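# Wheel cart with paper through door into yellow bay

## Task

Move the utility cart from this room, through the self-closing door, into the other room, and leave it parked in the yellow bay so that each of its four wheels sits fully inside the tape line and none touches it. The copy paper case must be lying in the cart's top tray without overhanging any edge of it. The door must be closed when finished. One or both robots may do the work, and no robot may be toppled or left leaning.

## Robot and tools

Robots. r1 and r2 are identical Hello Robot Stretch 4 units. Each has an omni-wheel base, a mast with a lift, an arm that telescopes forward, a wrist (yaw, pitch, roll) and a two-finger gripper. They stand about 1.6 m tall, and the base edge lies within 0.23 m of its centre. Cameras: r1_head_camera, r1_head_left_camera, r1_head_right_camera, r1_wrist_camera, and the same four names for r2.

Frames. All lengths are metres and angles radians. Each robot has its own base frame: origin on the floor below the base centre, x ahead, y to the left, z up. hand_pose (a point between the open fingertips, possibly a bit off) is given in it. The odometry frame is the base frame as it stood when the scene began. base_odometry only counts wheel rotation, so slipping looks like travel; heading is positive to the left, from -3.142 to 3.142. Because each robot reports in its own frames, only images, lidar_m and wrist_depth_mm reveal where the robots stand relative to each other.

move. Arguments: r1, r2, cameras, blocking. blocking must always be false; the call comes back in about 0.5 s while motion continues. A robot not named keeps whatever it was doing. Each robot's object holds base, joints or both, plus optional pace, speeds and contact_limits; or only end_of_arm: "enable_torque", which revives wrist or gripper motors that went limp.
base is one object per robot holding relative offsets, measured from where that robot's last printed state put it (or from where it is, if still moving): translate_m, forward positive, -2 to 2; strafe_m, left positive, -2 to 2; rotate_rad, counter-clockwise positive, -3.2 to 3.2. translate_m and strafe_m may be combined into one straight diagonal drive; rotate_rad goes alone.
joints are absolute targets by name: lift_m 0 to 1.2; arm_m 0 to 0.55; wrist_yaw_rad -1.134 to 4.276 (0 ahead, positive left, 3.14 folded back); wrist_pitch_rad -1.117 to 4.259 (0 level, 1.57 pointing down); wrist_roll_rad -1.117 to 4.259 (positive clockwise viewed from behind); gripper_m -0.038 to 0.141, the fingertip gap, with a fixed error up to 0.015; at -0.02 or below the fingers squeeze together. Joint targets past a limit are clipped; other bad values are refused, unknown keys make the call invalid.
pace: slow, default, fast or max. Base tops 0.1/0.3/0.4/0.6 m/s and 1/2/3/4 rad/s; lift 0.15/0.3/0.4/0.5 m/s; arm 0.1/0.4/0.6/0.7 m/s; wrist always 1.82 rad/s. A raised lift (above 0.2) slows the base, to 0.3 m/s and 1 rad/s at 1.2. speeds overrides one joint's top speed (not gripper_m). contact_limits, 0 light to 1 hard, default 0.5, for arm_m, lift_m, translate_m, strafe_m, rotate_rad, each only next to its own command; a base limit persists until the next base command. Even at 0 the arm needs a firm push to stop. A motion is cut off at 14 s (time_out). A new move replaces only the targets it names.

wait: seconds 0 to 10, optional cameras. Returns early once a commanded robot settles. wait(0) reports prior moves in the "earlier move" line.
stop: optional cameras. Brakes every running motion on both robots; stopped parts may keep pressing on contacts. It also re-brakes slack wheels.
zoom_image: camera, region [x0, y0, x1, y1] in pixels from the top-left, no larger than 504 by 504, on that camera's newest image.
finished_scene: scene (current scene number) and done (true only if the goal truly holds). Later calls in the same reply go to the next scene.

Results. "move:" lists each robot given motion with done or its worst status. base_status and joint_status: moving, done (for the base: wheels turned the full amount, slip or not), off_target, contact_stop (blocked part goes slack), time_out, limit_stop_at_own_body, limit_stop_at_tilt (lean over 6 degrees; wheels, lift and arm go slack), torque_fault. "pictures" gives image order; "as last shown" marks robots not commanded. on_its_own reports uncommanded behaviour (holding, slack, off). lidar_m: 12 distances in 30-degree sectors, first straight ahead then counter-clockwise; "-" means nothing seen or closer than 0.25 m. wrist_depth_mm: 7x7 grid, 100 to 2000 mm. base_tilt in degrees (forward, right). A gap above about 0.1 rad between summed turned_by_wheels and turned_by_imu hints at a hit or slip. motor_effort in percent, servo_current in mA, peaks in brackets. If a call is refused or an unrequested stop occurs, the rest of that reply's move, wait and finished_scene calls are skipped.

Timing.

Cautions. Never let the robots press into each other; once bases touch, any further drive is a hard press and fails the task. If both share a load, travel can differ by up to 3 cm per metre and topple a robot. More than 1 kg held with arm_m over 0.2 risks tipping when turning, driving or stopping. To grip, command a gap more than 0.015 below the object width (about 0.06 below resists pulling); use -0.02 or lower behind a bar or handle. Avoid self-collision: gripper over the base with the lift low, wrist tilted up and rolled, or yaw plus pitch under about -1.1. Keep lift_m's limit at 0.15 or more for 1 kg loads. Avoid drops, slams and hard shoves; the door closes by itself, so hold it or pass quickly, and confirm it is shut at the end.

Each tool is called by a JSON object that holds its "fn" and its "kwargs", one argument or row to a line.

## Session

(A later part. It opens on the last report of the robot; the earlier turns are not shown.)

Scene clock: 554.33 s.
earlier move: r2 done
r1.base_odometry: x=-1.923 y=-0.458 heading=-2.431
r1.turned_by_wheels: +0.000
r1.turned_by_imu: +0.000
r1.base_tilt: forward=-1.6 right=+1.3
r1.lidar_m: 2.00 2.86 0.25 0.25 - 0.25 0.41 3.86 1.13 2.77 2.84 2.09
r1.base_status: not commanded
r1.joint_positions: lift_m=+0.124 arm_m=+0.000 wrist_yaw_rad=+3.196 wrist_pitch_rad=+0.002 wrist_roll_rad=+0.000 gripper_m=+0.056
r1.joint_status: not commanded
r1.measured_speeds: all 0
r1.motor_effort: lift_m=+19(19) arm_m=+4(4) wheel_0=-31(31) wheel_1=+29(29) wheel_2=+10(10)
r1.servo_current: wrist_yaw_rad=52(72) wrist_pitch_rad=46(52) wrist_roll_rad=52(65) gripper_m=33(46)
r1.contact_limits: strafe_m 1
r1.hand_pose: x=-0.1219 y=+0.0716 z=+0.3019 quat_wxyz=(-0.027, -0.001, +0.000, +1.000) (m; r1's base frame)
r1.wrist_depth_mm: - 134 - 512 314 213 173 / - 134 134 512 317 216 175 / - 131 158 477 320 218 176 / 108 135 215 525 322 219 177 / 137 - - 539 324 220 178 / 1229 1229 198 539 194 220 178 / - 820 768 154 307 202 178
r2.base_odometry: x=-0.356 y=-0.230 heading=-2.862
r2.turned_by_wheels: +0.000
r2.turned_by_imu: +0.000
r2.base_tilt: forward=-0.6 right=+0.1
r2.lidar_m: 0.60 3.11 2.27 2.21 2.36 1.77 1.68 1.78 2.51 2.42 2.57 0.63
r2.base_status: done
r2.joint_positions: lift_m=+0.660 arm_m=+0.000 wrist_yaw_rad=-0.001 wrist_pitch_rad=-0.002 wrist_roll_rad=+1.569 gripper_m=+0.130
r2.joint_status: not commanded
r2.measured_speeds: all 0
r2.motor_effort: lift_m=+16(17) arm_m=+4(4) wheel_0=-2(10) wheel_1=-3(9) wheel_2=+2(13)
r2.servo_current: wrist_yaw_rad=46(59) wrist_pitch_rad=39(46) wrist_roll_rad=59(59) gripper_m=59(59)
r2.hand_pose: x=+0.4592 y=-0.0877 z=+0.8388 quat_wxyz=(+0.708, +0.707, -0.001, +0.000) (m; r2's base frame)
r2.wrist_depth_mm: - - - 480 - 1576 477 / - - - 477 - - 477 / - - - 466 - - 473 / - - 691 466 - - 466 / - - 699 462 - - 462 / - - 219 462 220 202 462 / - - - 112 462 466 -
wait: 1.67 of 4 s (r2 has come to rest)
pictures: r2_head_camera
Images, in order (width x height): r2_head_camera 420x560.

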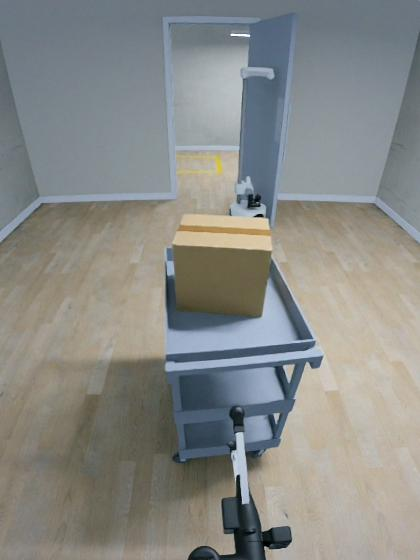

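{"fn": "move", "kwargs": {
  "r2": {"base":{"rotate_rad":0.10},"joints":{"wrist_roll_rad":0,"gripper_m":0.141}},
  "blocking": false,
  "cameras": []
}}

{"fn": "wait", "kwargs": {
  "seconds": 3,
  "cameras": []
}}

{"fn": "move", "kwargs": {
  "r2": {"base":{"strafe_m":-0.1}},
  "blocking": false,
  "cameras": []
}}

{"fn": "wait", "kwargs": {
  "seconds": 3,
  "cameras": ["r2_head_camera"]
}}

Scene clock: 566.13 s.
move: r2 moving
r1: as last shown
r1.lidar_m: 2.00 2.84 0.25 0.26 - 0.25 0.37 3.86 1.15 2.79 2.87 2.10
r1.servo_current: wrist_yaw_rad=52(65) wrist_pitch_rad=39(46) wrist_roll_rad=39(59) gripper_m=39(46)
r1.contact_limits: strafe_m 1
r1.wrist_depth_mm: - 135 - 512 312 213 174 / - 134 135 517 315 216 175 / - 131 158 473 320 218 176 / 108 135 215 530 322 218 177 / 137 - - 539 324 220 178 / 1229 1205 198 544 194 220 178 / - 809 759 154 307 202 178
r2.base_odometry: x=-0.356 y=-0.230 heading=-2.763
r2.turned_by_wheels: +0.099
r2.turned_by_imu: +0.097
r2.base_tilt: forward=-0.7 right=+0.1
r2.lidar_m: 0.57 2.89 2.25 2.21 2.13 1.72 1.69 1.87 2.49 2.44 2.65 0.61
r2.base_status: rotate_rad moving
r2.joint_positions: lift_m=+0.660 arm_m=+0.000 wrist_yaw_rad=-0.001 wrist_pitch_rad=-0.002 wrist_roll_rad=+0.982 gripper_m=+0.139
r2.joint_status: wrist_roll_rad moving; gripper_m moving
r2.measured_speeds: translate_m=+0.000 strafe_m=+0.000 rotate_rad=+0.000 lift_m=+0.000 arm_m=+0.000 wrist_yaw_rad=+0.000 wrist_pitch_rad=+0.000 wrist_roll_rad=-1.820
r2.motor_effort: lift_m=+16(17) arm_m=+4(4) wheel_0=-3(11) wheel_1=-4(10) wheel_2=-3(9)
r2.servo_current: wrist_yaw_rad=39(52) wrist_pitch_rad=39(46) wrist_roll_rad=52(104) gripper_m=46(85)
r2.hand_pose: x=+0.4592 y=-0.0877 z=+0.8388 quat_wxyz=(+0.882, +0.472, -0.001, +0.000) (m; r2's base frame)
r2.wrist_depth_mm: - - - - 436 436 - / - - - 647 436 - 1756 / - - 699 668 442 - - / - - 715 452 1060 - - / - - - 452 - - - / - - 217 445 831 189 452 / - - - 112 484 621 -
pictures: none
No camera images: "cameras" was empty.

Scene clock: 567.13 s.
earlier move: r2 done
r1.base_odometry: x=-1.923 y=-0.458 heading=-2.431
r1.turned_by_wheels: +0.000
r1.turned_by_imu: +0.000
r1.base_tilt: forward=-1.6 right=+1.3
r1.lidar_m: 1.98 2.83 0.25 0.25 - 0.25 0.34 3.83 1.14 2.74 2.89 2.10
r1.base_status: not commanded
r1.joint_positions: lift_m=+0.124 arm_m=+0.000 wrist_yaw_rad=+3.196 wrist_pitch_rad=+0.002 wrist_roll_rad=+0.000 gripper_m=+0.056
r1.joint_status: not commanded
r1.measured_speeds: all 0
r1.motor_effort: lift_m=+19(19) arm_m=+4(4) wheel_0=-31(31) wheel_1=+28(29) wheel_2=+10(10)
r1.servo_current: wrist_yaw_rad=20(65) wrist_pitch_rad=39(52) wrist_roll_rad=65(65) gripper_m=39(46)
r1.contact_limits: strafe_m 1
r1.hand_pose: x=-0.1219 y=+0.0716 z=+0.3019 quat_wxyz=(-0.027, -0.001, +0.000, +1.000) (m; r1's base frame)
r1.wrist_depth_mm: - 134 - 512 312 213 174 / - 135 135 512 315 216 175 / - 131 158 473 319 217 176 / 108 135 214 525 322 220 177 / 137 - - 539 324 220 178 / 1229 1229 198 544 195 220 178 / - 809 759 154 306 202 178
r2.base_odometry: x=-0.356 y=-0.230 heading=-2.763
r2.turned_by_wheels: +0.000
r2.turned_by_imu: +0.000
r2.base_tilt: forward=-0.6 right=+0.1
r2.lidar_m: 0.60 2.88 2.23 2.21 2.20 1.74 1.68 1.86 2.48 2.45 2.67 0.62
r2.base_status: done
r2.joint_positions: lift_m=+0.660 arm_m=+0.000 wrist_yaw_rad=-0.001 wrist_pitch_rad=-0.002 wrist_roll_rad=+0.002 gripper_m=+0.141
r2.joint_status: all done
r2.measured_speeds: all 0
r2.motor_effort: lift_m=+16(17) arm_m=+4(4) wheel_0=-3(11) wheel_1=-5(10) wheel_2=-4(9)
r2.servo_current: wrist_yaw_rad=46(65) wrist_pitch_rad=39(46) wrist_roll_rad=59(111) gripper_m=59(85)
r2.hand_pose: x=+0.4592 y=-0.0877 z=+0.8388 quat_wxyz=(+1.000, +0.001, -0.001, +0.000) (m; r2's base frame)
r2.wrist_depth_mm: - - - - - - - / - - - - 668 - - / - - - 715 654 - - / - - - 691 647 382 - / - - 459 455 449 436 433 / - - 217 - - 204 - / 1983 1863 1983 112 - - 1756
wait: 1.00 of 3 s (r2 has come to rest)
pictures: none
No camera images: "cameras" was empty.

Scene clock: 567.63 s.
move: r2 moving
r1: as last shown
r1.lidar_m: 1.99 2.86 0.25 0.25 - 0.25 0.38 3.83 1.13 2.77 2.87 2.12
r1.motor_effort: lift_m=+19(19) arm_m=+4(4) wheel_0=-31(31) wheel_1=+29(29) wheel_2=+10(10)
r1.servo_current: wrist_yaw_rad=52(65) wrist_pitch_rad=33(46) wrist_roll_rad=39(65) gripper_m=39(46)
r1.contact_limits: strafe_m 1
r1.wrist_depth_mm: - 134 - 512 314 213 174 / - 134 135 517 315 216 175 / - 132 158 477 319 218 176 / 108 135 214 530 322 219 177 / 137 - - 539 322 220 178 / 1229 1229 198 539 194 220 178 / - 820 759 154 307 202 178
r2.base_odometry: x=-0.369 y=-0.196 heading=-2.763
r2.turned_by_wheels: +0.000
r2.turned_by_imu: +0.000
r2.base_tilt: forward=-0.7 right=+0.1
r2.lidar_m: 0.59 2.93 2.29 2.24 2.16 1.73 1.67 1.86 2.46 2.40 2.64 0.60
r2.base_status: strafe_m moving
r2.joint_positions: lift_m=+0.660 arm_m=+0.000 wrist_yaw_rad=-0.001 wrist_pitch_rad=-0.002 wrist_roll_rad=+0.002 gripper_m=+0.141
r2.joint_status: not commanded
r2.measured_speeds: translate_m=+0.000 strafe_m=-0.140 rotate_rad=-0.002 lift_m=+0.000 arm_m=+0.000 wrist_yaw_rad=+0.000 wrist_pitch_rad=+0.000 wrist_roll_rad=+0.000
r2.motor_effort: lift_m=+16(17) arm_m=+4(4) wheel_0=+10(13) wheel_1=-10(13) wheel_2=+1(3)
r2.servo_current: wrist_yaw_rad=52(59) wrist_pitch_rad=39(46) wrist_roll_rad=39(59) gripper_m=52(52)
r2.hand_pose: x=+0.4592 y=-0.0877 z=+0.8388 quat_wxyz=(+1.000, +0.001, -0.001, +0.000) (m; r2's base frame)
r2.wrist_depth_mm: - - - - - - - / - - - - 676 - - / - - - 699 654 - - / - - - 683 640 591 - / - - 418 452 442 436 436 / - - 217 - - - - / 1921 1808 1756 112 - - 469
pictures: none
No camera images: "cameras" was empty.

Scene clock: 568.60 s.
earlier move: r2 done
r1.base_odometry: x=-1.923 y=-0.458 heading=-2.431
r1.turned_by_wheels: +0.000
r1.turned_by_imu: +0.000
r1.base_tilt: forward=-1.6 right=+1.3
r1.lidar_m: 2.01 2.89 0.25 0.25 - 0.25 0.39 3.83 1.13 2.77 2.87 2.10
r1.base_status: not commanded
r1.joint_positions: lift_m=+0.124 arm_m=+0.000 wrist_yaw_rad=+3.196 wrist_pitch_rad=+0.002 wrist_roll_rad=+0.000 gripper_m=+0.056
r1.joint_status: not commanded
r1.measured_speeds: all 0
r1.motor_effort: lift_m=+19(19) arm_m=+4(4) wheel_0=-31(31) wheel_1=+29(29) wheel_2=+10(10)
r1.servo_current: wrist_yaw_rad=52(72) wrist_pitch_rad=46(46) wrist_roll_rad=52(65) gripper_m=46(52)
r1.contact_limits: strafe_m 1
r1.hand_pose: x=-0.1219 y=+0.0716 z=+0.3019 quat_wxyz=(-0.027, -0.001, +0.000, +1.000) (m; r1's base frame)
r1.wrist_depth_mm: - 134 - 508 312 213 174 / - 134 134 517 317 216 175 / - 131 158 473 320 217 176 / 108 135 214 530 322 219 177 / 137 - - 539 325 220 178 / 1205 1229 198 539 195 220 178 / - 809 759 154 307 202 178
r2.base_odometry: x=-0.393 y=-0.137 heading=-2.763
r2.turned_by_wheels: +0.000
r2.turned_by_imu: +0.000
r2.base_tilt: forward=-0.7 right=+0.1
r2.lidar_m: 0.58 3.06 2.32 2.31 2.16 1.72 1.69 1.83 2.38 2.34 2.57 0.62
r2.base_status: done
r2.joint_positions: lift_m=+0.660 arm_m=+0.000 wrist_yaw_rad=-0.001 wrist_pitch_rad=-0.002 wrist_roll_rad=+0.002 gripper_m=+0.141
r2.joint_status: not commanded
r2.measured_speeds: all 0
r2.motor_effort: lift_m=+17(17) arm_m=+4(4) wheel_0=+2(13) wheel_1=-2(13) wheel_2=+0(3)
r2.servo_current: wrist_yaw_rad=46(59) wrist_pitch_rad=39(46) wrist_roll_rad=52(59) gripper_m=52(59)
r2.hand_pose: x=+0.4592 y=-0.0877 z=+0.8388 quat_wxyz=(+1.000, +0.001, -0.001, +0.000) (m; r2's base frame)
r2.wrist_depth_mm: - - - - - - - / - - - - - - - / - - - 676 759 - - / - - 723 668 647 - - / - 415 452 452 449 436 - / - - 197 - - 205 - / 1983 1756 1756 112 - 1808 1808
wait: 0.97 of 3 s (r2 has come to rest)
pictures: r2_head_camera
Images, in order (width x height): r2_head_camera 420x560.

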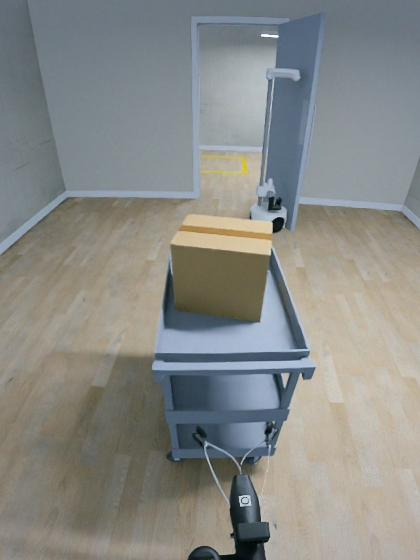

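{"fn": "move", "kwargs": {
  "r2": {"base":{"rotate_rad":-0.04}},
  "blocking": false,
  "cameras": []
}}

{"fn": "wait", "kwargs": {
  "seconds": 2,
  "cameras": []
}}

{"fn": "move", "kwargs": {
  "r2": {"base":{"translate_m":0.35},"pace":"slow","contact_limits":{"translate_m":0.35}},
  "blocking": false,
  "cameras": []
}}

{"fn": "wait", "kwargs": {
  "seconds": 6,
  "cameras": ["r2_head_camera"]
}}

Scene clock: 582.13 s.
move: r2 moving
r1: as last shown
r1.lidar_m: 2.00 2.80 0.25 0.26 - 0.25 0.38 3.85 1.14 2.76 2.86 2.08
r1.motor_effort: lift_m=+19(19) arm_m=+4(4) wheel_0=-30(31) wheel_1=+29(29) wheel_2=+10(10)
r1.servo_current: wrist_yaw_rad=52(59) wrist_pitch_rad=46(46) wrist_roll_rad=52(65) gripper_m=46(46)
r1.contact_limits: strafe_m 1
r1.wrist_depth_mm: - 134 - 512 314 213 174 / - 135 134 521 315 216 175 / - 131 158 473 319 217 176 / 108 135 214 530 322 219 177 / 137 - - 535 324 220 178 / 1229 1229 198 544 194 220 178 / - 809 759 154 306 202 178
r2.base_odometry: x=-0.393 y=-0.137 heading=-2.802
r2.turned_by_wheels: -0.039
r2.turned_by_imu: -0.038
r2.base_tilt: forward=-0.7 right=+0.1
r2.lidar_m: 0.57 3.13 2.37 2.30 2.26 1.75 1.68 1.79 2.40 2.34 2.51 0.62
r2.base_status: rotate_rad moving
r2.joint_positions: lift_m=+0.660 arm_m=+0.000 wrist_yaw_rad=-0.001 wrist_pitch_rad=-0.002 wrist_roll_rad=+0.002 gripper_m=+0.141
r2.joint_status: not commanded
r2.measured_speeds: all 0
r2.motor_effort: lift_m=+16(17) arm_m=+3(4) wheel_0=+5(8) wheel_1=+3(7) wheel_2=+3(7)
r2.servo_current: wrist_yaw_rad=33(52) wrist_pitch_rad=39(52) wrist_roll_rad=52(59) gripper_m=52(59)
r2.hand_pose: x=+0.4592 y=-0.0877 z=+0.8388 quat_wxyz=(+1.000, +0.001, -0.001, +0.000) (m; r2's base frame)
r2.wrist_depth_mm: - - - - - - - / - - - 691 - - - / - - 707 676 - - - / - - 707 661 647 - - / - 407 452 455 452 452 - / - - 197 - - 459 - / 1983 480 1756 112 - 1618 1863
pictures: none
No camera images: "cameras" was empty.

Scene clock: 582.20 s.
earlier move: r2 done
r1.base_odometry: x=-1.923 y=-0.458 heading=-2.431
r1.turned_by_wheels: +0.000
r1.turned_by_imu: +0.000
r1.base_tilt: forward=-1.6 right=+1.3
r1.lidar_m: 1.97 2.86 0.25 0.25 - 0.25 0.39 3.84 1.14 2.76 2.87 2.12
r1.base_status: not commanded
r1.joint_positions: lift_m=+0.124 arm_m=+0.000 wrist_yaw_rad=+3.196 wrist_pitch_rad=+0.002 wrist_roll_rad=+0.000 gripper_m=+0.056
r1.joint_status: not commanded
r1.measured_speeds: all 0
r1.motor_effort: lift_m=+19(19) arm_m=+4(4) wheel_0=-30(31) wheel_1=+28(29) wheel_2=+10(10)
r1.servo_current: wrist_yaw_rad=33(59) wrist_pitch_rad=39(46) wrist_roll_rad=59(65) gripper_m=39(46)
r1.contact_limits: strafe_m 1
r1.hand_pose: x=-0.1219 y=+0.0716 z=+0.3019 quat_wxyz=(-0.027, -0.001, +0.000, +1.000) (m; r1's base frame)
r1.wrist_depth_mm: - 135 - 512 312 214 174 / - 134 135 517 317 216 175 / - 131 158 477 320 217 176 / 108 135 215 530 320 218 177 / 137 - - 539 322 220 178 / 1229 1229 198 544 194 220 178 / - 809 759 154 307 202 178
r2.base_odometry: x=-0.393 y=-0.137 heading=-2.802
r2.turned_by_wheels: +0.000
r2.turned_by_imu: +0.000
r2.base_tilt: forward=-0.7 right=+0.1
r2.lidar_m: 0.58 3.10 2.37 2.29 2.24 1.72 1.70 1.80 2.39 2.34 2.51 0.64
r2.base_status: done
r2.joint_positions: lift_m=+0.660 arm_m=+0.000 wrist_yaw_rad=-0.001 wrist_pitch_rad=-0.002 wrist_roll_rad=+0.002 gripper_m=+0.141
r2.joint_status: not commanded
r2.measured_speeds: all 0
r2.motor_effort: lift_m=+16(17) arm_m=+3(4) wheel_0=+4(8) wheel_1=+3(7) wheel_2=+4(7)
r2.servo_current: wrist_yaw_rad=46(52) wrist_pitch_rad=52(52) wrist_roll_rad=46(59) gripper_m=46(59)
r2.hand_pose: x=+0.4592 y=-0.0877 z=+0.8388 quat_wxyz=(+1.000, +0.001, -0.001, +0.000) (m; r2's base frame)
r2.wrist_depth_mm: - - - - - - - / - - - 683 - - - / - - 707 676 - - - / - - 715 668 647 - - / - 404 459 452 449 452 - / - - 196 - - 459 - / 1983 480 1756 112 - 1661 1863
wait: 0.07 of 2 s (r2 has come to rest)
pictures: none
No camera images: "cameras" was empty.

Scene clock: 582.70 s.
move: r2 moving
r1: as last shown
r1.lidar_m: 2.00 2.88 0.25 0.25 - 0.25 0.40 3.86 1.15 2.76 2.88 2.12
r1.motor_effort: lift_m=+19(19) arm_m=+4(4) wheel_0=-30(31) wheel_1=+29(29) wheel_2=+10(10)
r1.servo_current: wrist_yaw_rad=26(72) wrist_pitch_rad=39(52) wrist_roll_rad=52(72) gripper_m=46(46)
r1.contact_limits: strafe_m 1
r1.wrist_depth_mm: - 134 - 512 312 213 174 / - 135 134 517 317 216 175 / - 131 158 477 319 218 176 / 108 135 214 530 322 219 177 / 137 - - 535 322 221 178 / 1205 1229 198 544 195 220 178 / - 820 768 154 306 202 178
r2.base_odometry: x=-0.404 y=-0.141 heading=-2.802
r2.turned_by_wheels: +0.000
r2.turned_by_imu: +0.000
r2.base_tilt: forward=-0.7 right=+0.1
r2.lidar_m: 0.58 3.07 2.37 2.29 2.28 1.74 1.70 1.84 2.41 2.35 2.49 0.61
r2.base_status: translate_m moving
r2.joint_positions: lift_m=+0.660 arm_m=+0.000 wrist_yaw_rad=-0.001 wrist_pitch_rad=-0.002 wrist_roll_rad=+0.002 gripper_m=+0.141
r2.joint_status: not commanded
r2.measured_speeds: translate_m=+0.048 strafe_m=+0.000 rotate_rad=-0.002 lift_m=+0.000 arm_m=+0.000 wrist_yaw_rad=+0.000 wrist_pitch_rad=+0.000 wrist_roll_rad=+0.000
r2.motor_effort: lift_m=+16(16) arm_m=+4(4) wheel_0=+7(11) wheel_1=+6(6) wheel_2=-9(10)
r2.servo_current: wrist_yaw_rad=52(65) wrist_pitch_rad=39(52) wrist_roll_rad=39(59) gripper_m=52(52)
r2.contact_limits: translate_m 0.35
r2.hand_pose: x=+0.4592 y=-0.0877 z=+0.8388 quat_wxyz=(+1.000, +0.001, -0.001, +0.000) (m; r2's base frame)
r2.wrist_depth_mm: - - - - - - - / - - - 668 - - - / - - 699 661 - - - / - - 707 654 640 - - / - 407 449 442 445 382 - / - - 197 - - 449 - / 1983 477 1808 112 - 1661 1863
pictures: none
No camera images: "cameras" was empty.

Scene clock: 587.00 s.
earlier move: r2 done
r1.base_odometry: x=-1.923 y=-0.458 heading=-2.431
r1.turned_by_wheels: +0.000
r1.turned_by_imu: +0.000
r1.base_tilt: forward=-1.6 right=+1.3
r1.lidar_m: 1.85 2.84 0.25 0.28 - 0.25 0.39 3.83 1.12 2.77 2.87 1.93
r1.base_status: not commanded
r1.joint_positions: lift_m=+0.124 arm_m=+0.000 wrist_yaw_rad=+3.196 wrist_pitch_rad=+0.002 wrist_roll_rad=+0.000 gripper_m=+0.056
r1.joint_status: not commanded
r1.measured_speeds: all 0
r1.motor_effort: lift_m=+19(20) arm_m=+4(4) wheel_0=-31(32) wheel_1=+29(29) wheel_2=+10(10)
r1.servo_current: wrist_yaw_rad=59(72) wrist_pitch_rad=46(52) wrist_roll_rad=52(72) gripper_m=39(52)
r1.contact_limits: strafe_m 1
r1.hand_pose: x=-0.1219 y=+0.0716 z=+0.3019 quat_wxyz=(-0.027, -0.001, +0.000, +1.000) (m; r1's base frame)
r1.wrist_depth_mm: - 134 - 512 312 214 174 / - 134 135 517 317 216 175 / - 131 158 473 319 218 176 / 108 135 214 530 322 219 177 / 137 - - 539 324 220 178 / 1255 1229 198 539 195 221 178 / - 809 759 154 306 202 178
r2.base_odometry: x=-0.723 y=-0.253 heading=-2.802
r2.turned_by_wheels: +0.000
r2.turned_by_imu: +0.007
r2.base_tilt: forward=-0.6 right=+0.0
r2.lidar_m: 0.39 0.43 2.36 2.28 2.48 2.09 2.05 2.22 2.42 2.39 2.57 0.45
r2.base_status: done
r2.joint_positions: lift_m=+0.660 arm_m=+0.000 wrist_yaw_rad=-0.006 wrist_pitch_rad=+0.003 wrist_roll_rad=+0.002 gripper_m=+0.141
r2.joint_status: not commanded
r2.measured_speeds: all 0
r2.motor_effort: lift_m=+16(17) arm_m=+4(4) wheel_0=+3(11) wheel_1=+4(11) wheel_2=-9(20)
r2.servo_current: wrist_yaw_rad=52(65) wrist_pitch_rad=39(52) wrist_roll_rad=46(65) gripper_m=52(59)
r2.contact_limits: translate_m 0.35
r2.hand_pose: x=+0.4588 y=-0.0891 z=+0.8375 quat_wxyz=(+1.000, +0.001, +0.001, -0.003) (m; r2's base frame)
r2.wrist_depth_mm: - - - - 445 - - / - - 500 469 436 - - / - - 508 473 442 - - / - - 508 473 439 - - / 191 188 185 182 179 176 173 / 255 254 247 242 238 236 233 / 270 283 1661 112 240 1618 1618
wait: 4.30 of 6 s (r2 has come to rest)
pictures: r2_head_camera
Images, in order (width x height): r2_head_camera 420x560.

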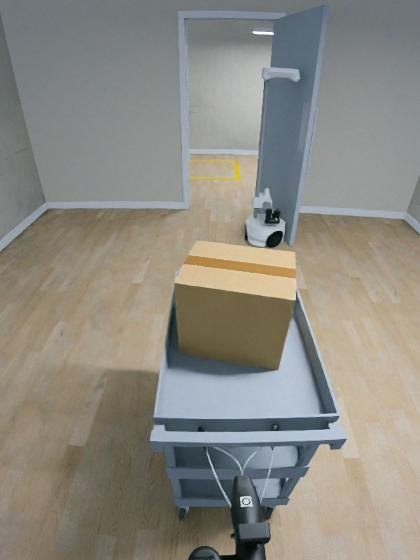

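{"fn": "move", "kwargs": {
  "r2": {"base":{"rotate_rad":0.045}},
  "blocking": false,
  "cameras": []
}}

{"fn": "wait", "kwargs": {
  "seconds": 2,
  "cameras": []
}}

{"fn": "move", "kwargs": {
  "r2": {"base":{"translate_m":0.35},"pace":"slow","contact_limits":{"translate_m":0.35}},
  "blocking": false,
  "cameras": []
}}

{"fn": "wait", "kwargs": {
  "seconds": 6,
  "cameras": ["r2_head_camera"]
}}

Scene clock: 596.87 s.
move: r2 moving
r1: as last shown
r1.lidar_m: 1.85 2.82 0.25 0.25 - 0.25 0.38 3.83 1.15 2.77 2.85 1.96
r1.motor_effort: lift_m=+19(19) arm_m=+4(4) wheel_0=-30(31) wheel_1=+29(29) wheel_2=+10(10)
r1.servo_current: wrist_yaw_rad=46(65) wrist_pitch_rad=39(46) wrist_roll_rad=52(59) gripper_m=39(46)
r1.contact_limits: strafe_m 1
r1.wrist_depth_mm: - 134 - 512 312 214 173 / - 134 134 517 317 216 175 / - 131 158 477 319 216 176 / 108 135 215 530 322 218 177 / 137 - - 535 324 220 178 / 1229 1205 198 544 195 220 178 / - 809 759 154 307 202 178
r2.base_odometry: x=-0.722 y=-0.253 heading=-2.759
r2.turned_by_wheels: +0.043
r2.turned_by_imu: +0.043
r2.base_tilt: forward=-0.7 right=+0.1
r2.lidar_m: 0.41 2.94 2.36 2.28 2.51 2.07 2.04 2.23 2.41 2.37 2.61 0.43
r2.base_status: rotate_rad moving
r2.joint_positions: lift_m=+0.660 arm_m=+0.000 wrist_yaw_rad=-0.009 wrist_pitch_rad=+0.003 wrist_roll_rad=+0.002 gripper_m=+0.141
r2.joint_status: not commanded
r2.measured_speeds: all 0
r2.motor_effort: lift_m=+16(17) arm_m=+4(4) wheel_0=-5(9) wheel_1=-2(7) wheel_2=-12(13)
r2.servo_current: wrist_yaw_rad=59(65) wrist_pitch_rad=46(52) wrist_roll_rad=46(65) gripper_m=52(59)
r2.hand_pose: x=+0.4584 y=-0.0902 z=+0.8375 quat_wxyz=(+1.000, +0.001, +0.001, -0.005) (m; r2's base frame)
r2.wrist_depth_mm: - - - - 452 - - / - - - 473 439 - - / - - - 484 449 - - / - - 517 484 452 427 - / 202 196 190 185 180 177 172 / 231 260 253 246 239 231 230 / 1808 274 1661 112 243 237 1618
pictures: none
No camera images: "cameras" was empty.

Scene clock: 597.17 s.
earlier move: r2 done
r1.base_odometry: x=-1.923 y=-0.458 heading=-2.431
r1.turned_by_wheels: +0.000
r1.turned_by_imu: +0.000
r1.base_tilt: forward=-1.6 right=+1.3
r1.lidar_m: 1.83 2.87 0.25 0.25 - 0.25 0.39 3.86 1.14 2.75 2.86 1.94
r1.base_status: not commanded
r1.joint_positions: lift_m=+0.124 arm_m=+0.000 wrist_yaw_rad=+3.196 wrist_pitch_rad=+0.002 wrist_roll_rad=+0.000 gripper_m=+0.056
r1.joint_status: not commanded
r1.measured_speeds: all 0
r1.motor_effort: lift_m=+19(19) arm_m=+4(4) wheel_0=-31(31) wheel_1=+29(29) wheel_2=+10(10)
r1.servo_current: wrist_yaw_rad=46(65) wrist_pitch_rad=46(46) wrist_roll_rad=59(59) gripper_m=39(46)
r1.contact_limits: strafe_m 1
r1.hand_pose: x=-0.1219 y=+0.0716 z=+0.3019 quat_wxyz=(-0.027, -0.001, +0.000, +1.000) (m; r1's base frame)
r1.wrist_depth_mm: - 134 - 512 314 214 174 / - 134 134 517 315 216 175 / - 131 158 477 319 218 176 / 108 135 215 530 322 219 177 / 137 - - 539 324 220 178 / 1255 1229 198 544 195 220 178 / - 809 759 154 307 202 178
r2.base_odometry: x=-0.722 y=-0.253 heading=-2.759
r2.turned_by_wheels: +0.000
r2.turned_by_imu: +0.000
r2.base_tilt: forward=-0.7 right=+0.1
r2.lidar_m: 0.43 2.95 2.32 2.29 2.54 2.05 2.05 2.22 2.41 2.38 2.60 0.44
r2.base_status: done
r2.joint_positions: lift_m=+0.660 arm_m=+0.000 wrist_yaw_rad=-0.009 wrist_pitch_rad=+0.003 wrist_roll_rad=+0.002 gripper_m=+0.141
r2.joint_status: not commanded
r2.measured_speeds: all 0
r2.motor_effort: lift_m=+16(17) arm_m=+4(4) wheel_0=-6(9) wheel_1=-2(7) wheel_2=-11(13)
r2.servo_current: wrist_yaw_rad=65(65) wrist_pitch_rad=39(52) wrist_roll_rad=46(65) gripper_m=46(59)
r2.hand_pose: x=+0.4584 y=-0.0902 z=+0.8375 quat_wxyz=(+1.000, +0.001, +0.001, -0.005) (m; r2's base frame)
r2.wrist_depth_mm: - - - - 455 - - / - - - 484 442 - - / - - - 484 445 - - / - - 530 488 449 430 - / 204 198 193 187 181 177 173 / 229 265 253 249 241 233 231 / 1983 277 1756 112 244 238 1618
wait: 0.30 of 2 s (r2 has come to rest)
pictures: none
No camera images: "cameras" was empty.

Scene clock: 597.67 s.
move: r2 moving
r1: as last shown
r1.lidar_m: 1.84 2.88 0.25 0.25 - 0.25 0.36 3.82 1.13 2.78 2.87 1.91
r1.motor_effort: lift_m=+19(19) arm_m=+4(4) wheel_0=-30(31) wheel_1=+29(29) wheel_2=+10(10)
r1.servo_current: wrist_yaw_rad=46(78) wrist_pitch_rad=46(46) wrist_roll_rad=52(65) gripper_m=33(46)
r1.contact_limits: strafe_m 1
r1.wrist_depth_mm: - 134 - 512 312 214 174 / - 134 135 517 317 216 174 / - 131 158 477 319 217 176 / 108 135 215 530 320 220 177 / 137 - - 535 324 220 178 / 1229 1229 198 544 194 220 178 / - 809 759 154 306 202 178
r2.base_odometry: x=-0.734 y=-0.258 heading=-2.759
r2.turned_by_wheels: +0.000
r2.turned_by_imu: +0.000
r2.base_tilt: forward=-0.7 right=+0.1
r2.lidar_m: 0.42 2.92 2.33 2.28 2.53 2.09 2.04 2.25 2.41 2.38 2.61 0.43
r2.base_status: translate_m moving
r2.joint_positions: lift_m=+0.660 arm_m=+0.000 wrist_yaw_rad=-0.009 wrist_pitch_rad=+0.003 wrist_roll_rad=+0.002 gripper_m=+0.141
r2.joint_status: not commanded
r2.measured_speeds: translate_m=+0.048 strafe_m=+0.000 rotate_rad=-0.001 lift_m=+0.000 arm_m=+0.000 wrist_yaw_rad=+0.000 wrist_pitch_rad=+0.000 wrist_roll_rad=+0.000
r2.motor_effort: lift_m=+16(16) arm_m=+3(4) wheel_0=+4(7) wheel_1=+6(6) wheel_2=-15(15)
r2.servo_current: wrist_yaw_rad=65(72) wrist_pitch_rad=46(46) wrist_roll_rad=46(52) gripper_m=39(59)
r2.contact_limits: translate_m 0.35
r2.hand_pose: x=+0.4584 y=-0.0902 z=+0.8375 quat_wxyz=(+1.000, +0.001, +0.001, -0.005) (m; r2's base frame)
r2.wrist_depth_mm: - - - - 455 - - / - - - 477 442 - - / - - - 480 442 - - / - - 521 488 449 430 - / 203 196 190 186 180 176 172 / 226 260 253 247 239 232 231 / 1921 274 1708 112 242 237 1576
pictures: none
No camera images: "cameras" was empty.

Scene clock: 601.93 s.
earlier move: r2 done
r1.base_odometry: x=-1.923 y=-0.458 heading=-2.431
r1.turned_by_wheels: +0.000
r1.turned_by_imu: +0.000
r1.base_tilt: forward=-1.5 right=+1.3
r1.lidar_m: 1.51 2.84 0.25 0.25 - 0.25 0.38 3.84 1.16 2.78 2.87 1.58
r1.base_status: not commanded
r1.joint_positions: lift_m=+0.124 arm_m=+0.000 wrist_yaw_rad=+3.196 wrist_pitch_rad=+0.002 wrist_roll_rad=+0.000 gripper_m=+0.056
r1.joint_status: not commanded
r1.measured_speeds: all 0
r1.motor_effort: lift_m=+19(19) arm_m=+4(4) wheel_0=-30(32) wheel_1=+29(29) wheel_2=+10(10)
r1.servo_current: wrist_yaw_rad=52(78) wrist_pitch_rad=39(52) wrist_roll_rad=33(72) gripper_m=39(46)
r1.contact_limits: strafe_m 1
r1.hand_pose: x=-0.1219 y=+0.0716 z=+0.3019 quat_wxyz=(-0.027, -0.001, +0.000, +1.000) (m; r1's base frame)
r1.wrist_depth_mm: - 134 - 512 312 213 174 / - 134 135 517 315 216 174 / - 131 158 477 319 218 176 / 108 135 214 530 324 219 177 / 137 - - 539 324 220 178 / 1255 1255 198 544 194 220 178 / - 820 759 154 307 202 178
r2.base_odometry: x=-1.047 y=-0.383 heading=-2.759
r2.turned_by_wheels: +0.000
r2.turned_by_imu: -0.002
r2.base_tilt: forward=-0.7 right=+0.0
r2.lidar_m: 0.48 2.89 2.29 2.24 2.47 2.42 2.40 2.62 2.45 2.42 0.50 0.42
r2.base_status: done
r2.joint_positions: lift_m=+0.660 arm_m=+0.000 wrist_yaw_rad=-0.012 wrist_pitch_rad=+0.003 wrist_roll_rad=+0.001 gripper_m=+0.141
r2.joint_status: not commanded
r2.measured_speeds: all 0
r2.motor_effort: lift_m=+16(17) arm_m=+2(4) wheel_0=+3(9) wheel_1=+3(6) wheel_2=-9(18)
r2.servo_current: wrist_yaw_rad=78(85) wrist_pitch_rad=39(46) wrist_roll_rad=46(65) gripper_m=52(59)
r2.contact_limits: translate_m 0.35
r2.hand_pose: x=+0.4582 y=-0.0908 z=+0.8375 quat_wxyz=(+1.000, +0.001, +0.001, -0.006) (m; r2's base frame)
r2.wrist_depth_mm: - - - - - 424 389 / - - - - 473 421 387 / - - - - 477 427 392 / - - - 535 469 427 394 / - - 223 203 189 177 168 / - - 202 266 245 229 222 / 1921 1756 1576 112 - - -
wait: 4.27 of 6 s (r2 has come to rest)
pictures: r2_head_camera
Images, in order (width x height): r2_head_camera 420x560.

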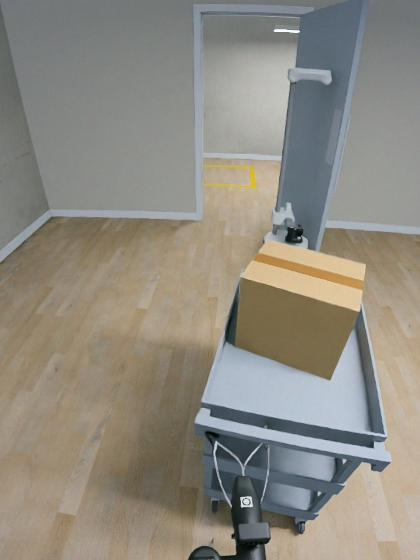

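{"fn": "move", "kwargs": {
  "r2": {"base":{"translate_m":-0.2},"joints":{"wrist_roll_rad":1.57,"gripper_m":0.13}},
  "blocking": false,
  "cameras": []
}}

{"fn": "wait", "kwargs": {
  "seconds": 3,
  "cameras": []
}}

{"fn": "move", "kwargs": {
  "r2": {"base":{"rotate_rad":-0.10}},
  "blocking": false,
  "cameras": []
}}

{"fn": "wait", "kwargs": {
  "seconds": 3,
  "cameras": ["r2_head_camera"]
}}

Scene clock: 627.90 s.
move: r2 moving
r1: as last shown
r1.base_tilt: forward=-1.6 right=+1.3
r1.lidar_m: 1.50 2.84 0.25 0.25 - 0.25 0.37 3.84 1.14 2.76 2.88 1.56
r1.motor_effort: lift_m=+19(19) arm_m=+4(4) wheel_0=-31(31) wheel_1=+29(29) wheel_2=+10(10)
r1.servo_current: wrist_yaw_rad=39(59) wrist_pitch_rad=39(46) wrist_roll_rad=46(59) gripper_m=39(46)
r1.contact_limits: strafe_m 1
r1.wrist_depth_mm: - 134 - 512 312 213 173 / - 134 135 517 315 216 175 / - 132 158 477 320 217 176 / 108 135 215 525 322 220 177 / 137 - - 539 324 220 178 / 1229 1229 198 544 194 221 178 / - 820 768 154 306 202 178
r2.base_odometry: x=-1.018 y=-0.372 heading=-2.759
r2.turned_by_wheels: +0.000
r2.turned_by_imu: +0.001
r2.base_tilt: forward=-0.7 right=+0.0
r2.lidar_m: 0.46 2.86 2.29 2.23 2.45 2.38 2.35 2.59 2.47 2.42 0.52 0.46
r2.base_status: translate_m moving
r2.joint_positions: lift_m=+0.660 arm_m=+0.000 wrist_yaw_rad=+0.001 wrist_pitch_rad=+0.009 wrist_roll_rad=+0.584 gripper_m=+0.132
r2.joint_status: wrist_roll_rad moving; gripper_m moving
r2.measured_speeds: translate_m=-0.124 strafe_m=+0.002 rotate_rad=-0.006 lift_m=-0.002 arm_m=+0.000 wrist_yaw_rad=+0.002 wrist_pitch_rad=-0.028 wrist_roll_rad=+1.872
r2.motor_effort: lift_m=+19(19) arm_m=+2(2) wheel_0=-5(10) wheel_1=-8(9) wheel_2=+14(14)
r2.servo_current: wrist_yaw_rad=39(78) wrist_pitch_rad=59(59) wrist_roll_rad=124(182) gripper_m=39(78)
r2.hand_pose: x=+0.4594 y=-0.0870 z=+0.8356 quat_wxyz=(+0.958, +0.288, +0.004, -0.001) (m; r2's base frame)
r2.wrist_depth_mm: - - - 492 442 402 - / - - - 517 462 407 173 / - - - 549 254 187 230 / - - - 222 208 246 236 / - - 245 290 270 257 - / - - 201 296 198 - - / - - - 112 - - -
pictures: none
No camera images: "cameras" was empty.

Scene clock: 629.47 s.
earlier move: r2 done
r1.base_odometry: x=-1.923 y=-0.458 heading=-2.431
r1.turned_by_wheels: +0.000
r1.turned_by_imu: +0.000
r1.base_tilt: forward=-1.6 right=+1.2
r1.lidar_m: 1.51 2.84 0.25 0.25 - 0.25 0.40 3.84 1.11 2.74 2.89 1.59
r1.base_status: not commanded
r1.joint_positions: lift_m=+0.124 arm_m=+0.000 wrist_yaw_rad=+3.196 wrist_pitch_rad=+0.002 wrist_roll_rad=+0.000 gripper_m=+0.056
r1.joint_status: not commanded
r1.measured_speeds: all 0
r1.motor_effort: lift_m=+19(19) arm_m=+4(4) wheel_0=-31(31) wheel_1=+29(29) wheel_2=+10(10)
r1.servo_current: wrist_yaw_rad=52(72) wrist_pitch_rad=46(46) wrist_roll_rad=46(72) gripper_m=39(46)
r1.contact_limits: strafe_m 1
r1.hand_pose: x=-0.1219 y=+0.0716 z=+0.3019 quat_wxyz=(-0.027, -0.001, +0.000, +1.000) (m; r1's base frame)
r1.wrist_depth_mm: - 134 - 512 314 213 174 / - 135 135 517 315 216 175 / - 131 158 477 320 218 176 / 108 135 214 530 322 218 177 / 137 - - 535 324 220 178 / 1229 1205 198 544 194 220 178 / - 820 759 154 306 202 178
r2.base_odometry: x=-0.862 y=-0.309 heading=-2.759
r2.turned_by_wheels: +0.000
r2.turned_by_imu: +0.000
r2.base_tilt: forward=-0.6 right=+0.1
r2.lidar_m: 0.59 2.92 2.33 2.26 2.51 2.22 2.17 2.38 2.42 2.40 2.63 0.59
r2.base_status: done
r2.joint_positions: lift_m=+0.660 arm_m=+0.000 wrist_yaw_rad=+0.001 wrist_pitch_rad=+0.004 wrist_roll_rad=+1.568 gripper_m=+0.130
r2.joint_status: all done
r2.measured_speeds: all 0
r2.motor_effort: lift_m=+17(19) arm_m=+1(2) wheel_0=-4(10) wheel_1=-3(9) wheel_2=+3(14)
r2.servo_current: wrist_yaw_rad=46(78) wrist_pitch_rad=46(59) wrist_roll_rad=46(182) gripper_m=59(78)
r2.hand_pose: x=+0.4594 y=-0.0870 z=+0.8372 quat_wxyz=(+0.708, +0.706, +0.002, -0.001) (m; r2's base frame)
r2.wrist_depth_mm: - - 634 389 - - - / - - 621 404 - - - / - - 668 421 - - - / - - 732 445 - - 459 / - - - 473 - 627 473 / - - 203 430 - 1430 1182 / - - - 112 - 1756 1182
wait: 1.57 of 3 s (r2 has come to rest)
pictures: none
No camera images: "cameras" was empty.

Scene clock: 629.97 s.
move: r2 moving
r1: as last shown
r1.base_tilt: forward=-1.6 right=+1.3
r1.lidar_m: 1.52 2.85 0.25 0.25 - 0.25 0.39 3.84 1.09 2.78 2.88 1.59
r1.servo_current: wrist_yaw_rad=39(52) wrist_pitch_rad=52(52) wrist_roll_rad=52(59) gripper_m=39(46)
r1.contact_limits: strafe_m 1
r1.wrist_depth_mm: - 134 - 512 312 213 174 / - 134 134 517 317 216 175 / - 131 158 477 320 218 176 / 108 135 215 530 322 218 177 / 137 - - 539 324 220 178 / 1205 1205 198 544 194 221 178 / - 809 768 154 306 202 178
r2.base_odometry: x=-0.862 y=-0.309 heading=-2.859
r2.turned_by_wheels: -0.099
r2.turned_by_imu: -0.096
r2.base_tilt: forward=-0.6 right=+0.0
r2.lidar_m: 0.58 3.16 2.37 2.24 2.39 2.29 2.19 2.31 2.48 2.40 2.54 0.60
r2.base_status: rotate_rad moving
r2.joint_positions: lift_m=+0.660 arm_m=+0.000 wrist_yaw_rad=+0.001 wrist_pitch_rad=+0.004 wrist_roll_rad=+1.568 gripper_m=+0.130
r2.joint_status: not commanded
r2.measured_speeds: all 0
r2.motor_effort: lift_m=+17(17) arm_m=+1(1) wheel_0=+5(8) wheel_1=+5(7) wheel_2=+5(10)
r2.servo_current: wrist_yaw_rad=39(59) wrist_pitch_rad=39(52) wrist_roll_rad=46(59) gripper_m=52(59)
r2.hand_pose: x=+0.4594 y=-0.0870 z=+0.8372 quat_wxyz=(+0.708, +0.706, +0.002, -0.001) (m; r2's base frame)
r2.wrist_depth_mm: - - - 407 - - - / - - 676 418 - - - / - - 654 436 - - - / - - 699 445 - - 459 / - - - 462 - 809 466 / - - 203 473 496 484 484 / - - - 112 - 1756 1160
pictures: none
No camera images: "cameras" was empty.

Scene clock: 630.20 s.
earlier move: r2 done
r1.base_odometry: x=-1.923 y=-0.458 heading=-2.431
r1.turned_by_wheels: +0.000
r1.turned_by_imu: +0.000
r1.base_tilt: forward=-1.6 right=+1.3
r1.lidar_m: 1.51 2.87 0.25 0.25 - 0.25 0.39 3.86 1.13 2.78 2.88 1.54
r1.base_status: not commanded
r1.joint_positions: lift_m=+0.124 arm_m=+0.000 wrist_yaw_rad=+3.196 wrist_pitch_rad=+0.002 wrist_roll_rad=+0.000 gripper_m=+0.056
r1.joint_status: not commanded
r1.measured_speeds: all 0
r1.motor_effort: lift_m=+19(19) arm_m=+4(4) wheel_0=-31(31) wheel_1=+29(29) wheel_2=+10(10)
r1.servo_current: wrist_yaw_rad=46(59) wrist_pitch_rad=39(52) wrist_roll_rad=59(59) gripper_m=39(46)
r1.contact_limits: strafe_m 1
r1.hand_pose: x=-0.1219 y=+0.0716 z=+0.3019 quat_wxyz=(-0.027, -0.001, +0.000, +1.000) (m; r1's base frame)
r1.wrist_depth_mm: - 134 - 512 312 213 174 / - 135 134 512 315 216 175 / - 131 158 477 320 217 176 / 108 135 214 525 322 219 177 / 137 - - 535 324 220 178 / 1229 1229 198 544 195 221 178 / - 820 768 154 306 202 178
r2.base_odometry: x=-0.862 y=-0.309 heading=-2.859
r2.turned_by_wheels: +0.000
r2.turned_by_imu: +0.000
r2.base_tilt: forward=-0.7 right=+0.1
r2.lidar_m: 0.61 3.17 2.33 2.24 2.41 2.27 2.16 2.30 2.50 2.39 2.56 0.61
r2.base_status: done
r2.joint_positions: lift_m=+0.660 arm_m=+0.000 wrist_yaw_rad=+0.001 wrist_pitch_rad=+0.004 wrist_roll_rad=+1.568 gripper_m=+0.130
r2.joint_status: not commanded
r2.measured_speeds: all 0
r2.motor_effort: lift_m=+17(17) arm_m=+1(1) wheel_0=+3(8) wheel_1=+3(7) wheel_2=+5(10)
r2.servo_current: wrist_yaw_rad=39(59) wrist_pitch_rad=46(52) wrist_roll_rad=52(59) gripper_m=52(59)
r2.hand_pose: x=+0.4594 y=-0.0870 z=+0.8372 quat_wxyz=(+0.708, +0.706, +0.002, -0.001) (m; r2's base frame)
r2.wrist_depth_mm: - - - 404 - - - / - - 661 418 - - - / - - 654 430 - - - / - - 699 445 - - 452 / - - - 466 - 820 466 / - - 203 473 496 484 484 / - - - 112 - 1756 1182
wait: 0.23 of 3 s (r2 has come to rest)
pictures: r2_head_camera
Images, in order (width x height): r2_head_camera 420x560.

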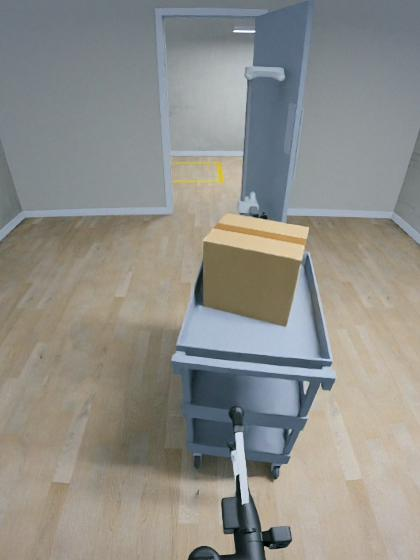

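{"fn": "move", "kwargs": {
  "r2": {"base":{"rotate_rad":0.158}},
  "blocking": false,
  "cameras": []
}}

{"fn": "wait", "kwargs": {
  "seconds": 3,
  "cameras": []
}}

{"fn": "move", "kwargs": {
  "r2": {"base":{"strafe_m":-0.15}},
  "blocking": false,
  "cameras": []
}}

{"fn": "wait", "kwargs": {
  "seconds": 3,
  "cameras": []
}}

{"fn": "move", "kwargs": {
  "r2": {"base":{"translate_m":0.21},"pace":"slow","contact_limits":{"translate_m":0.2}},
  "blocking": false,
  "cameras": []
}}

{"fn": "wait", "kwargs": {
  "seconds": 4,
  "cameras": ["r2_head_camera"]
}}

Scene clock: 649.47 s.
move: r2 moving
r1: as last shown
r1.base_tilt: forward=-1.5 right=+1.3
r1.lidar_m: 1.53 2.85 0.25 0.25 - 0.25 0.41 3.85 1.14 2.77 2.88 1.59
r1.servo_current: wrist_yaw_rad=46(59) wrist_pitch_rad=46(46) wrist_roll_rad=65(65) gripper_m=46(46)
r1.contact_limits: strafe_m 1
r1.wrist_depth_mm: - 135 - 517 312 213 174 / - 134 135 517 315 216 175 / - 131 158 477 319 218 176 / 108 135 216 530 322 219 177 / 137 - - 535 324 220 178 / 1229 1229 198 544 194 220 178 / - 820 759 154 306 202 178
r2.base_odometry: x=-0.862 y=-0.309 heading=-2.705
r2.turned_by_wheels: +0.154
r2.turned_by_imu: +0.150
r2.base_tilt: forward=-0.7 right=+0.0
r2.lidar_m: 0.60 2.79 2.30 2.26 2.59 2.20 2.19 2.46 2.39 2.38 2.72 0.58
r2.base_status: rotate_rad moving
r2.joint_positions: lift_m=+0.660 arm_m=+0.000 wrist_yaw_rad=+0.001 wrist_pitch_rad=+0.004 wrist_roll_rad=+1.568 gripper_m=+0.130
r2.joint_status: not commanded
r2.measured_speeds: translate_m=+0.000 strafe_m=-0.002 rotate_rad=+0.158 lift_m=+0.000 arm_m=+0.000 wrist_yaw_rad=+0.000 wrist_pitch_rad=+0.000 wrist_roll_rad=+0.000
r2.motor_effort: lift_m=+17(17) arm_m=-1(1) wheel_0=+0(7) wheel_1=-3(8) wheel_2=-6(9)
r2.servo_current: wrist_yaw_rad=39(59) wrist_pitch_rad=39(46) wrist_roll_rad=52(52) gripper_m=52(59)
r2.hand_pose: x=+0.4594 y=-0.0870 z=+0.8372 quat_wxyz=(+0.708, +0.706, +0.002, -0.001) (m; r2's base frame)
r2.wrist_depth_mm: - - 580 384 - - - / - - 627 402 - - - / - - 683 424 - - - / - - - 455 - 741 459 / - - - 473 492 500 1078 / - - 202 - - 1464 1205 / - - - 112 - 1708 1182
pictures: none
No camera images: "cameras" was empty.

Scene clock: 649.87 s.
earlier move: r2 done
r1.base_odometry: x=-1.923 y=-0.458 heading=-2.431
r1.turned_by_wheels: +0.000
r1.turned_by_imu: +0.000
r1.base_tilt: forward=-1.6 right=+1.3
r1.lidar_m: 1.52 2.86 0.25 0.25 - 0.25 0.40 3.83 1.15 2.77 2.86 1.55
r1.base_status: not commanded
r1.joint_positions: lift_m=+0.124 arm_m=+0.000 wrist_yaw_rad=+3.196 wrist_pitch_rad=+0.002 wrist_roll_rad=+0.000 gripper_m=+0.056
r1.joint_status: not commanded
r1.measured_speeds: all 0
r1.motor_effort: lift_m=+19(19) arm_m=+4(4) wheel_0=-31(31) wheel_1=+29(29) wheel_2=+10(10)
r1.servo_current: wrist_yaw_rad=33(59) wrist_pitch_rad=33(46) wrist_roll_rad=52(65) gripper_m=39(46)
r1.contact_limits: strafe_m 1
r1.hand_pose: x=-0.1219 y=+0.0716 z=+0.3019 quat_wxyz=(-0.027, -0.001, +0.000, +1.000) (m; r1's base frame)
r1.wrist_depth_mm: - 134 - 512 312 213 174 / - 134 135 517 317 216 175 / - 131 158 477 320 217 176 / 108 135 215 535 322 220 177 / 137 - - 539 324 221 178 / 1229 1205 198 544 195 221 178 / - 820 750 154 307 202 178
r2.base_odometry: x=-0.862 y=-0.309 heading=-2.701
r2.turned_by_wheels: +0.004
r2.turned_by_imu: +0.004
r2.base_tilt: forward=-0.7 right=+0.1
r2.lidar_m: 0.61 2.77 2.31 2.26 2.57 2.19 2.20 2.47 2.43 2.39 2.70 0.60
r2.base_status: done
r2.joint_positions: lift_m=+0.660 arm_m=+0.000 wrist_yaw_rad=+0.001 wrist_pitch_rad=+0.004 wrist_roll_rad=+1.568 gripper_m=+0.130
r2.joint_status: not commanded
r2.measured_speeds: all 0
r2.motor_effort: lift_m=+17(17) arm_m=-1(1) wheel_0=-3(7) wheel_1=-2(8) wheel_2=-3(9)
r2.servo_current: wrist_yaw_rad=46(59) wrist_pitch_rad=46(46) wrist_roll_rad=52(52) gripper_m=52(59)
r2.hand_pose: x=+0.4594 y=-0.0870 z=+0.8372 quat_wxyz=(+0.708, +0.706, +0.002, -0.001) (m; r2's base frame)
r2.wrist_depth_mm: - - 585 382 - - - / - - 634 402 - - - / - - 683 424 - - - / - - - 452 - 809 455 / - - - 473 492 492 1078 / - - 204 - - 1397 1182 / - - - 112 - 1756 1182
wait: 0.40 of 3 s (r2 has come to rest)
pictures: none
No camera images: "cameras" was empty.

Scene clock: 650.37 s.
move: r2 moving
r1: as last shown
r1.lidar_m: 1.51 2.85 0.25 0.26 - 0.25 0.39 3.84 1.14 2.77 2.87 1.54
r1.servo_current: wrist_yaw_rad=59(65) wrist_pitch_rad=39(46) wrist_roll_rad=39(65) gripper_m=39(52)
r1.contact_limits: strafe_m 1
r1.wrist_depth_mm: - 134 - 508 314 214 174 / - 134 135 517 315 216 175 / - 131 158 477 319 218 176 / 108 135 215 530 320 219 177 / 137 - - 535 324 220 178 / 1205 1229 198 544 194 220 178 / - 820 768 154 307 202 178
r2.base_odometry: x=-0.877 y=-0.276 heading=-2.701
r2.turned_by_wheels: +0.000
r2.turned_by_imu: +0.000
r2.base_tilt: forward=-0.6 right=+0.1
r2.lidar_m: 0.60 2.85 2.36 2.30 2.60 2.21 2.20 2.49 2.37 2.38 2.65 0.58
r2.base_status: strafe_m moving
r2.joint_positions: lift_m=+0.660 arm_m=+0.000 wrist_yaw_rad=+0.001 wrist_pitch_rad=+0.004 wrist_roll_rad=+1.568 gripper_m=+0.130
r2.joint_status: not commanded
r2.measured_speeds: translate_m=+0.000 strafe_m=-0.140 rotate_rad=+0.001 lift_m=+0.000 arm_m=+0.000 wrist_yaw_rad=+0.000 wrist_pitch_rad=+0.000 wrist_roll_rad=+0.000
r2.motor_effort: lift_m=+17(17) arm_m=-1(1) wheel_0=+10(13) wheel_1=-10(12) wheel_2=-1(3)
r2.servo_current: wrist_yaw_rad=52(65) wrist_pitch_rad=39(46) wrist_roll_rad=59(59) gripper_m=52(52)
r2.hand_pose: x=+0.4594 y=-0.0870 z=+0.8372 quat_wxyz=(+0.708, +0.706, +0.002, -0.001) (m; r2's base frame)
r2.wrist_depth_mm: - - 574 375 - - - / - - 609 392 - - - / - - 661 413 - - - / - - - 439 - 759 449 / - - - 466 504 496 473 / - - 202 430 - 1397 1205 / - - - 112 - 1708 1182
pictures: none
No camera images: "cameras" was empty.

Scene clock: 651.60 s.
earlier move: r2 done
r1.base_odometry: x=-1.923 y=-0.458 heading=-2.431
r1.turned_by_wheels: +0.000
r1.turned_by_imu: +0.000
r1.base_tilt: forward=-1.6 right=+1.3
r1.lidar_m: 1.53 2.83 0.25 0.25 - 0.25 0.39 3.86 1.15 2.78 2.86 1.54
r1.base_status: not commanded
r1.joint_positions: lift_m=+0.124 arm_m=+0.000 wrist_yaw_rad=+3.196 wrist_pitch_rad=+0.002 wrist_roll_rad=+0.000 gripper_m=+0.056
r1.joint_status: not commanded
r1.measured_speeds: all 0
r1.motor_effort: lift_m=+19(19) arm_m=+4(4) wheel_0=-31(31) wheel_1=+29(29) wheel_2=+10(10)
r1.servo_current: wrist_yaw_rad=59(65) wrist_pitch_rad=39(46) wrist_roll_rad=39(65) gripper_m=39(52)
r1.contact_limits: strafe_m 1
r1.hand_pose: x=-0.1219 y=+0.0716 z=+0.3019 quat_wxyz=(-0.027, -0.001, +0.000, +1.000) (m; r1's base frame)
r1.wrist_depth_mm: - 134 - 512 312 213 174 / - 134 135 517 317 216 175 / - 131 158 473 320 218 176 / 108 135 214 530 322 219 177 / 137 - - 535 324 220 178 / 1229 1255 198 544 194 220 178 / - 809 759 154 307 202 178
r2.base_odometry: x=-0.926 y=-0.173 heading=-2.701
r2.turned_by_wheels: +0.000
r2.turned_by_imu: +0.000
r2.base_tilt: forward=-0.6 right=+0.0
r2.lidar_m: 0.56 2.95 2.46 2.40 2.70 2.25 2.22 2.50 2.27 2.25 2.52 0.54
r2.base_status: done
r2.joint_positions: lift_m=+0.660 arm_m=+0.000 wrist_yaw_rad=+0.001 wrist_pitch_rad=+0.004 wrist_roll_rad=+1.568 gripper_m=+0.130
r2.joint_status: not commanded
r2.measured_speeds: all 0
r2.motor_effort: lift_m=+17(17) arm_m=-2(2) wheel_0=+1(15) wheel_1=-2(12) wheel_2=+0(3)
r2.servo_current: wrist_yaw_rad=52(65) wrist_pitch_rad=39(52) wrist_roll_rad=59(59) gripper_m=52(59)
r2.hand_pose: x=+0.4594 y=-0.0870 z=+0.8372 quat_wxyz=(+0.708, +0.706, +0.002, -0.001) (m; r2's base frame)
r2.wrist_depth_mm: - - - 336 340 - - / - - 585 355 - - - / - - 597 377 - - - / - - 654 394 - - - / - - 715 421 - 778 - / - - 202 439 - 549 459 / - - - 112 500 1537 1060
wait: 1.23 of 3 s (r2 has come to rest)
pictures: none
No camera images: "cameras" was empty.

Scene clock: 652.10 s.
move: r2 moving
r1: as last shown
r1.lidar_m: 1.52 2.81 0.25 0.25 - 0.25 0.40 3.84 1.14 2.75 2.85 1.53
r1.servo_current: wrist_yaw_rad=59(65) wrist_pitch_rad=46(46) wrist_roll_rad=39(59) gripper_m=39(46)
r1.contact_limits: strafe_m 1
r1.wrist_depth_mm: - 134 - 512 312 213 174 / - 134 135 517 317 216 174 / - 131 158 477 320 218 176 / 108 135 214 535 322 220 177 / 137 - - 535 324 220 178 / 1229 1229 198 539 195 220 178 / - 809 759 153 306 202 178
r2.base_odometry: x=-0.937 y=-0.179 heading=-2.701
r2.turned_by_wheels: +0.000
r2.turned_by_imu: +0.000
r2.base_tilt: forward=-0.7 right=+0.0
r2.lidar_m: 0.55 2.99 2.44 2.39 2.71 2.24 2.22 2.54 2.28 2.25 2.52 0.52
r2.base_status: translate_m moving
r2.joint_positions: lift_m=+0.660 arm_m=+0.000 wrist_yaw_rad=+0.001 wrist_pitch_rad=+0.004 wrist_roll_rad=+1.568 gripper_m=+0.130
r2.joint_status: not commanded
r2.measured_speeds: translate_m=+0.049 strafe_m=+0.000 rotate_rad=+0.002 lift_m=+0.000 arm_m=+0.000 wrist_yaw_rad=+0.000 wrist_pitch_rad=+0.000 wrist_roll_rad=+0.000
r2.motor_effort: lift_m=+17(17) arm_m=-2(2) wheel_0=+7(7) wheel_1=+6(6) wheel_2=-9(10)
r2.servo_current: wrist_yaw_rad=52(59) wrist_pitch_rad=39(46) wrist_roll_rad=46(59) gripper_m=59(59)
r2.contact_limits: translate_m 0.2
r2.hand_pose: x=+0.4594 y=-0.0870 z=+0.8372 quat_wxyz=(+0.708, +0.706, +0.002, -0.001) (m; r2's base frame)
r2.wrist_depth_mm: - - - 324 336 - - / - - 564 345 - - - / - - 585 364 - - - / - - 634 384 - - - / - - 699 404 - 788 - / - - 202 430 - 544 455 / - - - 112 480 492 480
pictures: none
No camera images: "cameras" was empty.

Scene clock: 655.00 s.
earlier move: r2 done
r1.base_odometry: x=-1.923 y=-0.458 heading=-2.431
r1.turned_by_wheels: +0.000
r1.turned_by_imu: +0.000
r1.base_tilt: forward=-1.6 right=+1.3
r1.lidar_m: 1.49 2.84 0.25 0.25 - 0.25 0.38 3.85 1.14 2.77 2.87 1.51
r1.base_status: not commanded
r1.joint_positions: lift_m=+0.124 arm_m=+0.000 wrist_yaw_rad=+3.196 wrist_pitch_rad=+0.002 wrist_roll_rad=+0.000 gripper_m=+0.056
r1.joint_status: not commanded
r1.measured_speeds: all 0
r1.motor_effort: lift_m=+19(19) arm_m=+4(4) wheel_0=-31(32) wheel_1=+29(29) wheel_2=+10(10)
r1.servo_current: wrist_yaw_rad=52(65) wrist_pitch_rad=39(46) wrist_roll_rad=39(72) gripper_m=39(46)
r1.contact_limits: strafe_m 1
r1.hand_pose: x=-0.1219 y=+0.0716 z=+0.3019 quat_wxyz=(-0.027, -0.001, +0.000, +1.000) (m; r1's base frame)
r1.wrist_depth_mm: - 135 - 512 312 214 174 / - 135 135 517 315 216 175 / - 131 158 477 319 217 176 / 108 135 215 530 322 219 177 / 137 - - 539 324 220 178 / 1229 1229 198 539 195 220 178 / - 809 759 154 307 202 178
r2.base_odometry: x=-1.115 y=-0.263 heading=-2.701
r2.turned_by_wheels: +0.000
r2.turned_by_imu: +0.001
r2.base_tilt: forward=-0.7 right=+0.0
r2.lidar_m: 0.36 2.92 2.43 2.38 2.71 2.45 2.42 2.75 2.33 2.29 2.57 0.37
r2.base_status: done
r2.joint_positions: lift_m=+0.660 arm_m=+0.000 wrist_yaw_rad=+0.001 wrist_pitch_rad=+0.002 wrist_roll_rad=+1.568 gripper_m=+0.130
r2.joint_status: not commanded
r2.measured_speeds: all 0
r2.motor_effort: lift_m=+17(17) arm_m=-3(4) wheel_0=+3(9) wheel_1=+4(9) wheel_2=-6(11)
r2.servo_current: wrist_yaw_rad=33(65) wrist_pitch_rad=39(52) wrist_roll_rad=39(65) gripper_m=52(59)
r2.contact_limits: translate_m 0.2
r2.hand_pose: x=+0.4594 y=-0.0871 z=+0.8376 quat_wxyz=(+0.708, +0.706, +0.001, +0.000) (m; r2's base frame)
r2.wrist_depth_mm: - 407 126 178 178 - - / - 389 132 188 187 - - / - 427 410 196 199 - - / - 477 452 208 209 798 - / - - 504 224 224 1863 - / - - 173 234 220 530 477 / - - - 112 - 1756 1205
wait: 2.90 of 4 s (r2 has come to rest)
pictures: r2_head_camera
Images, in order (width x height): r2_head_camera 420x560.

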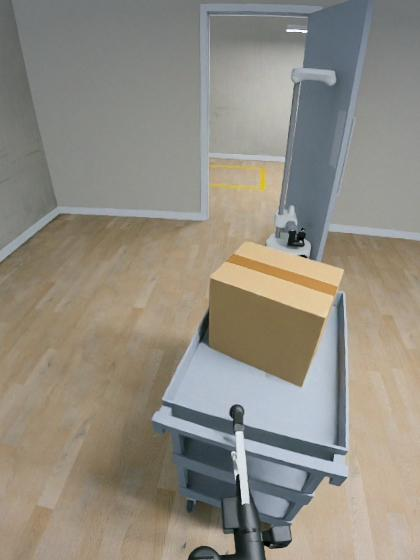

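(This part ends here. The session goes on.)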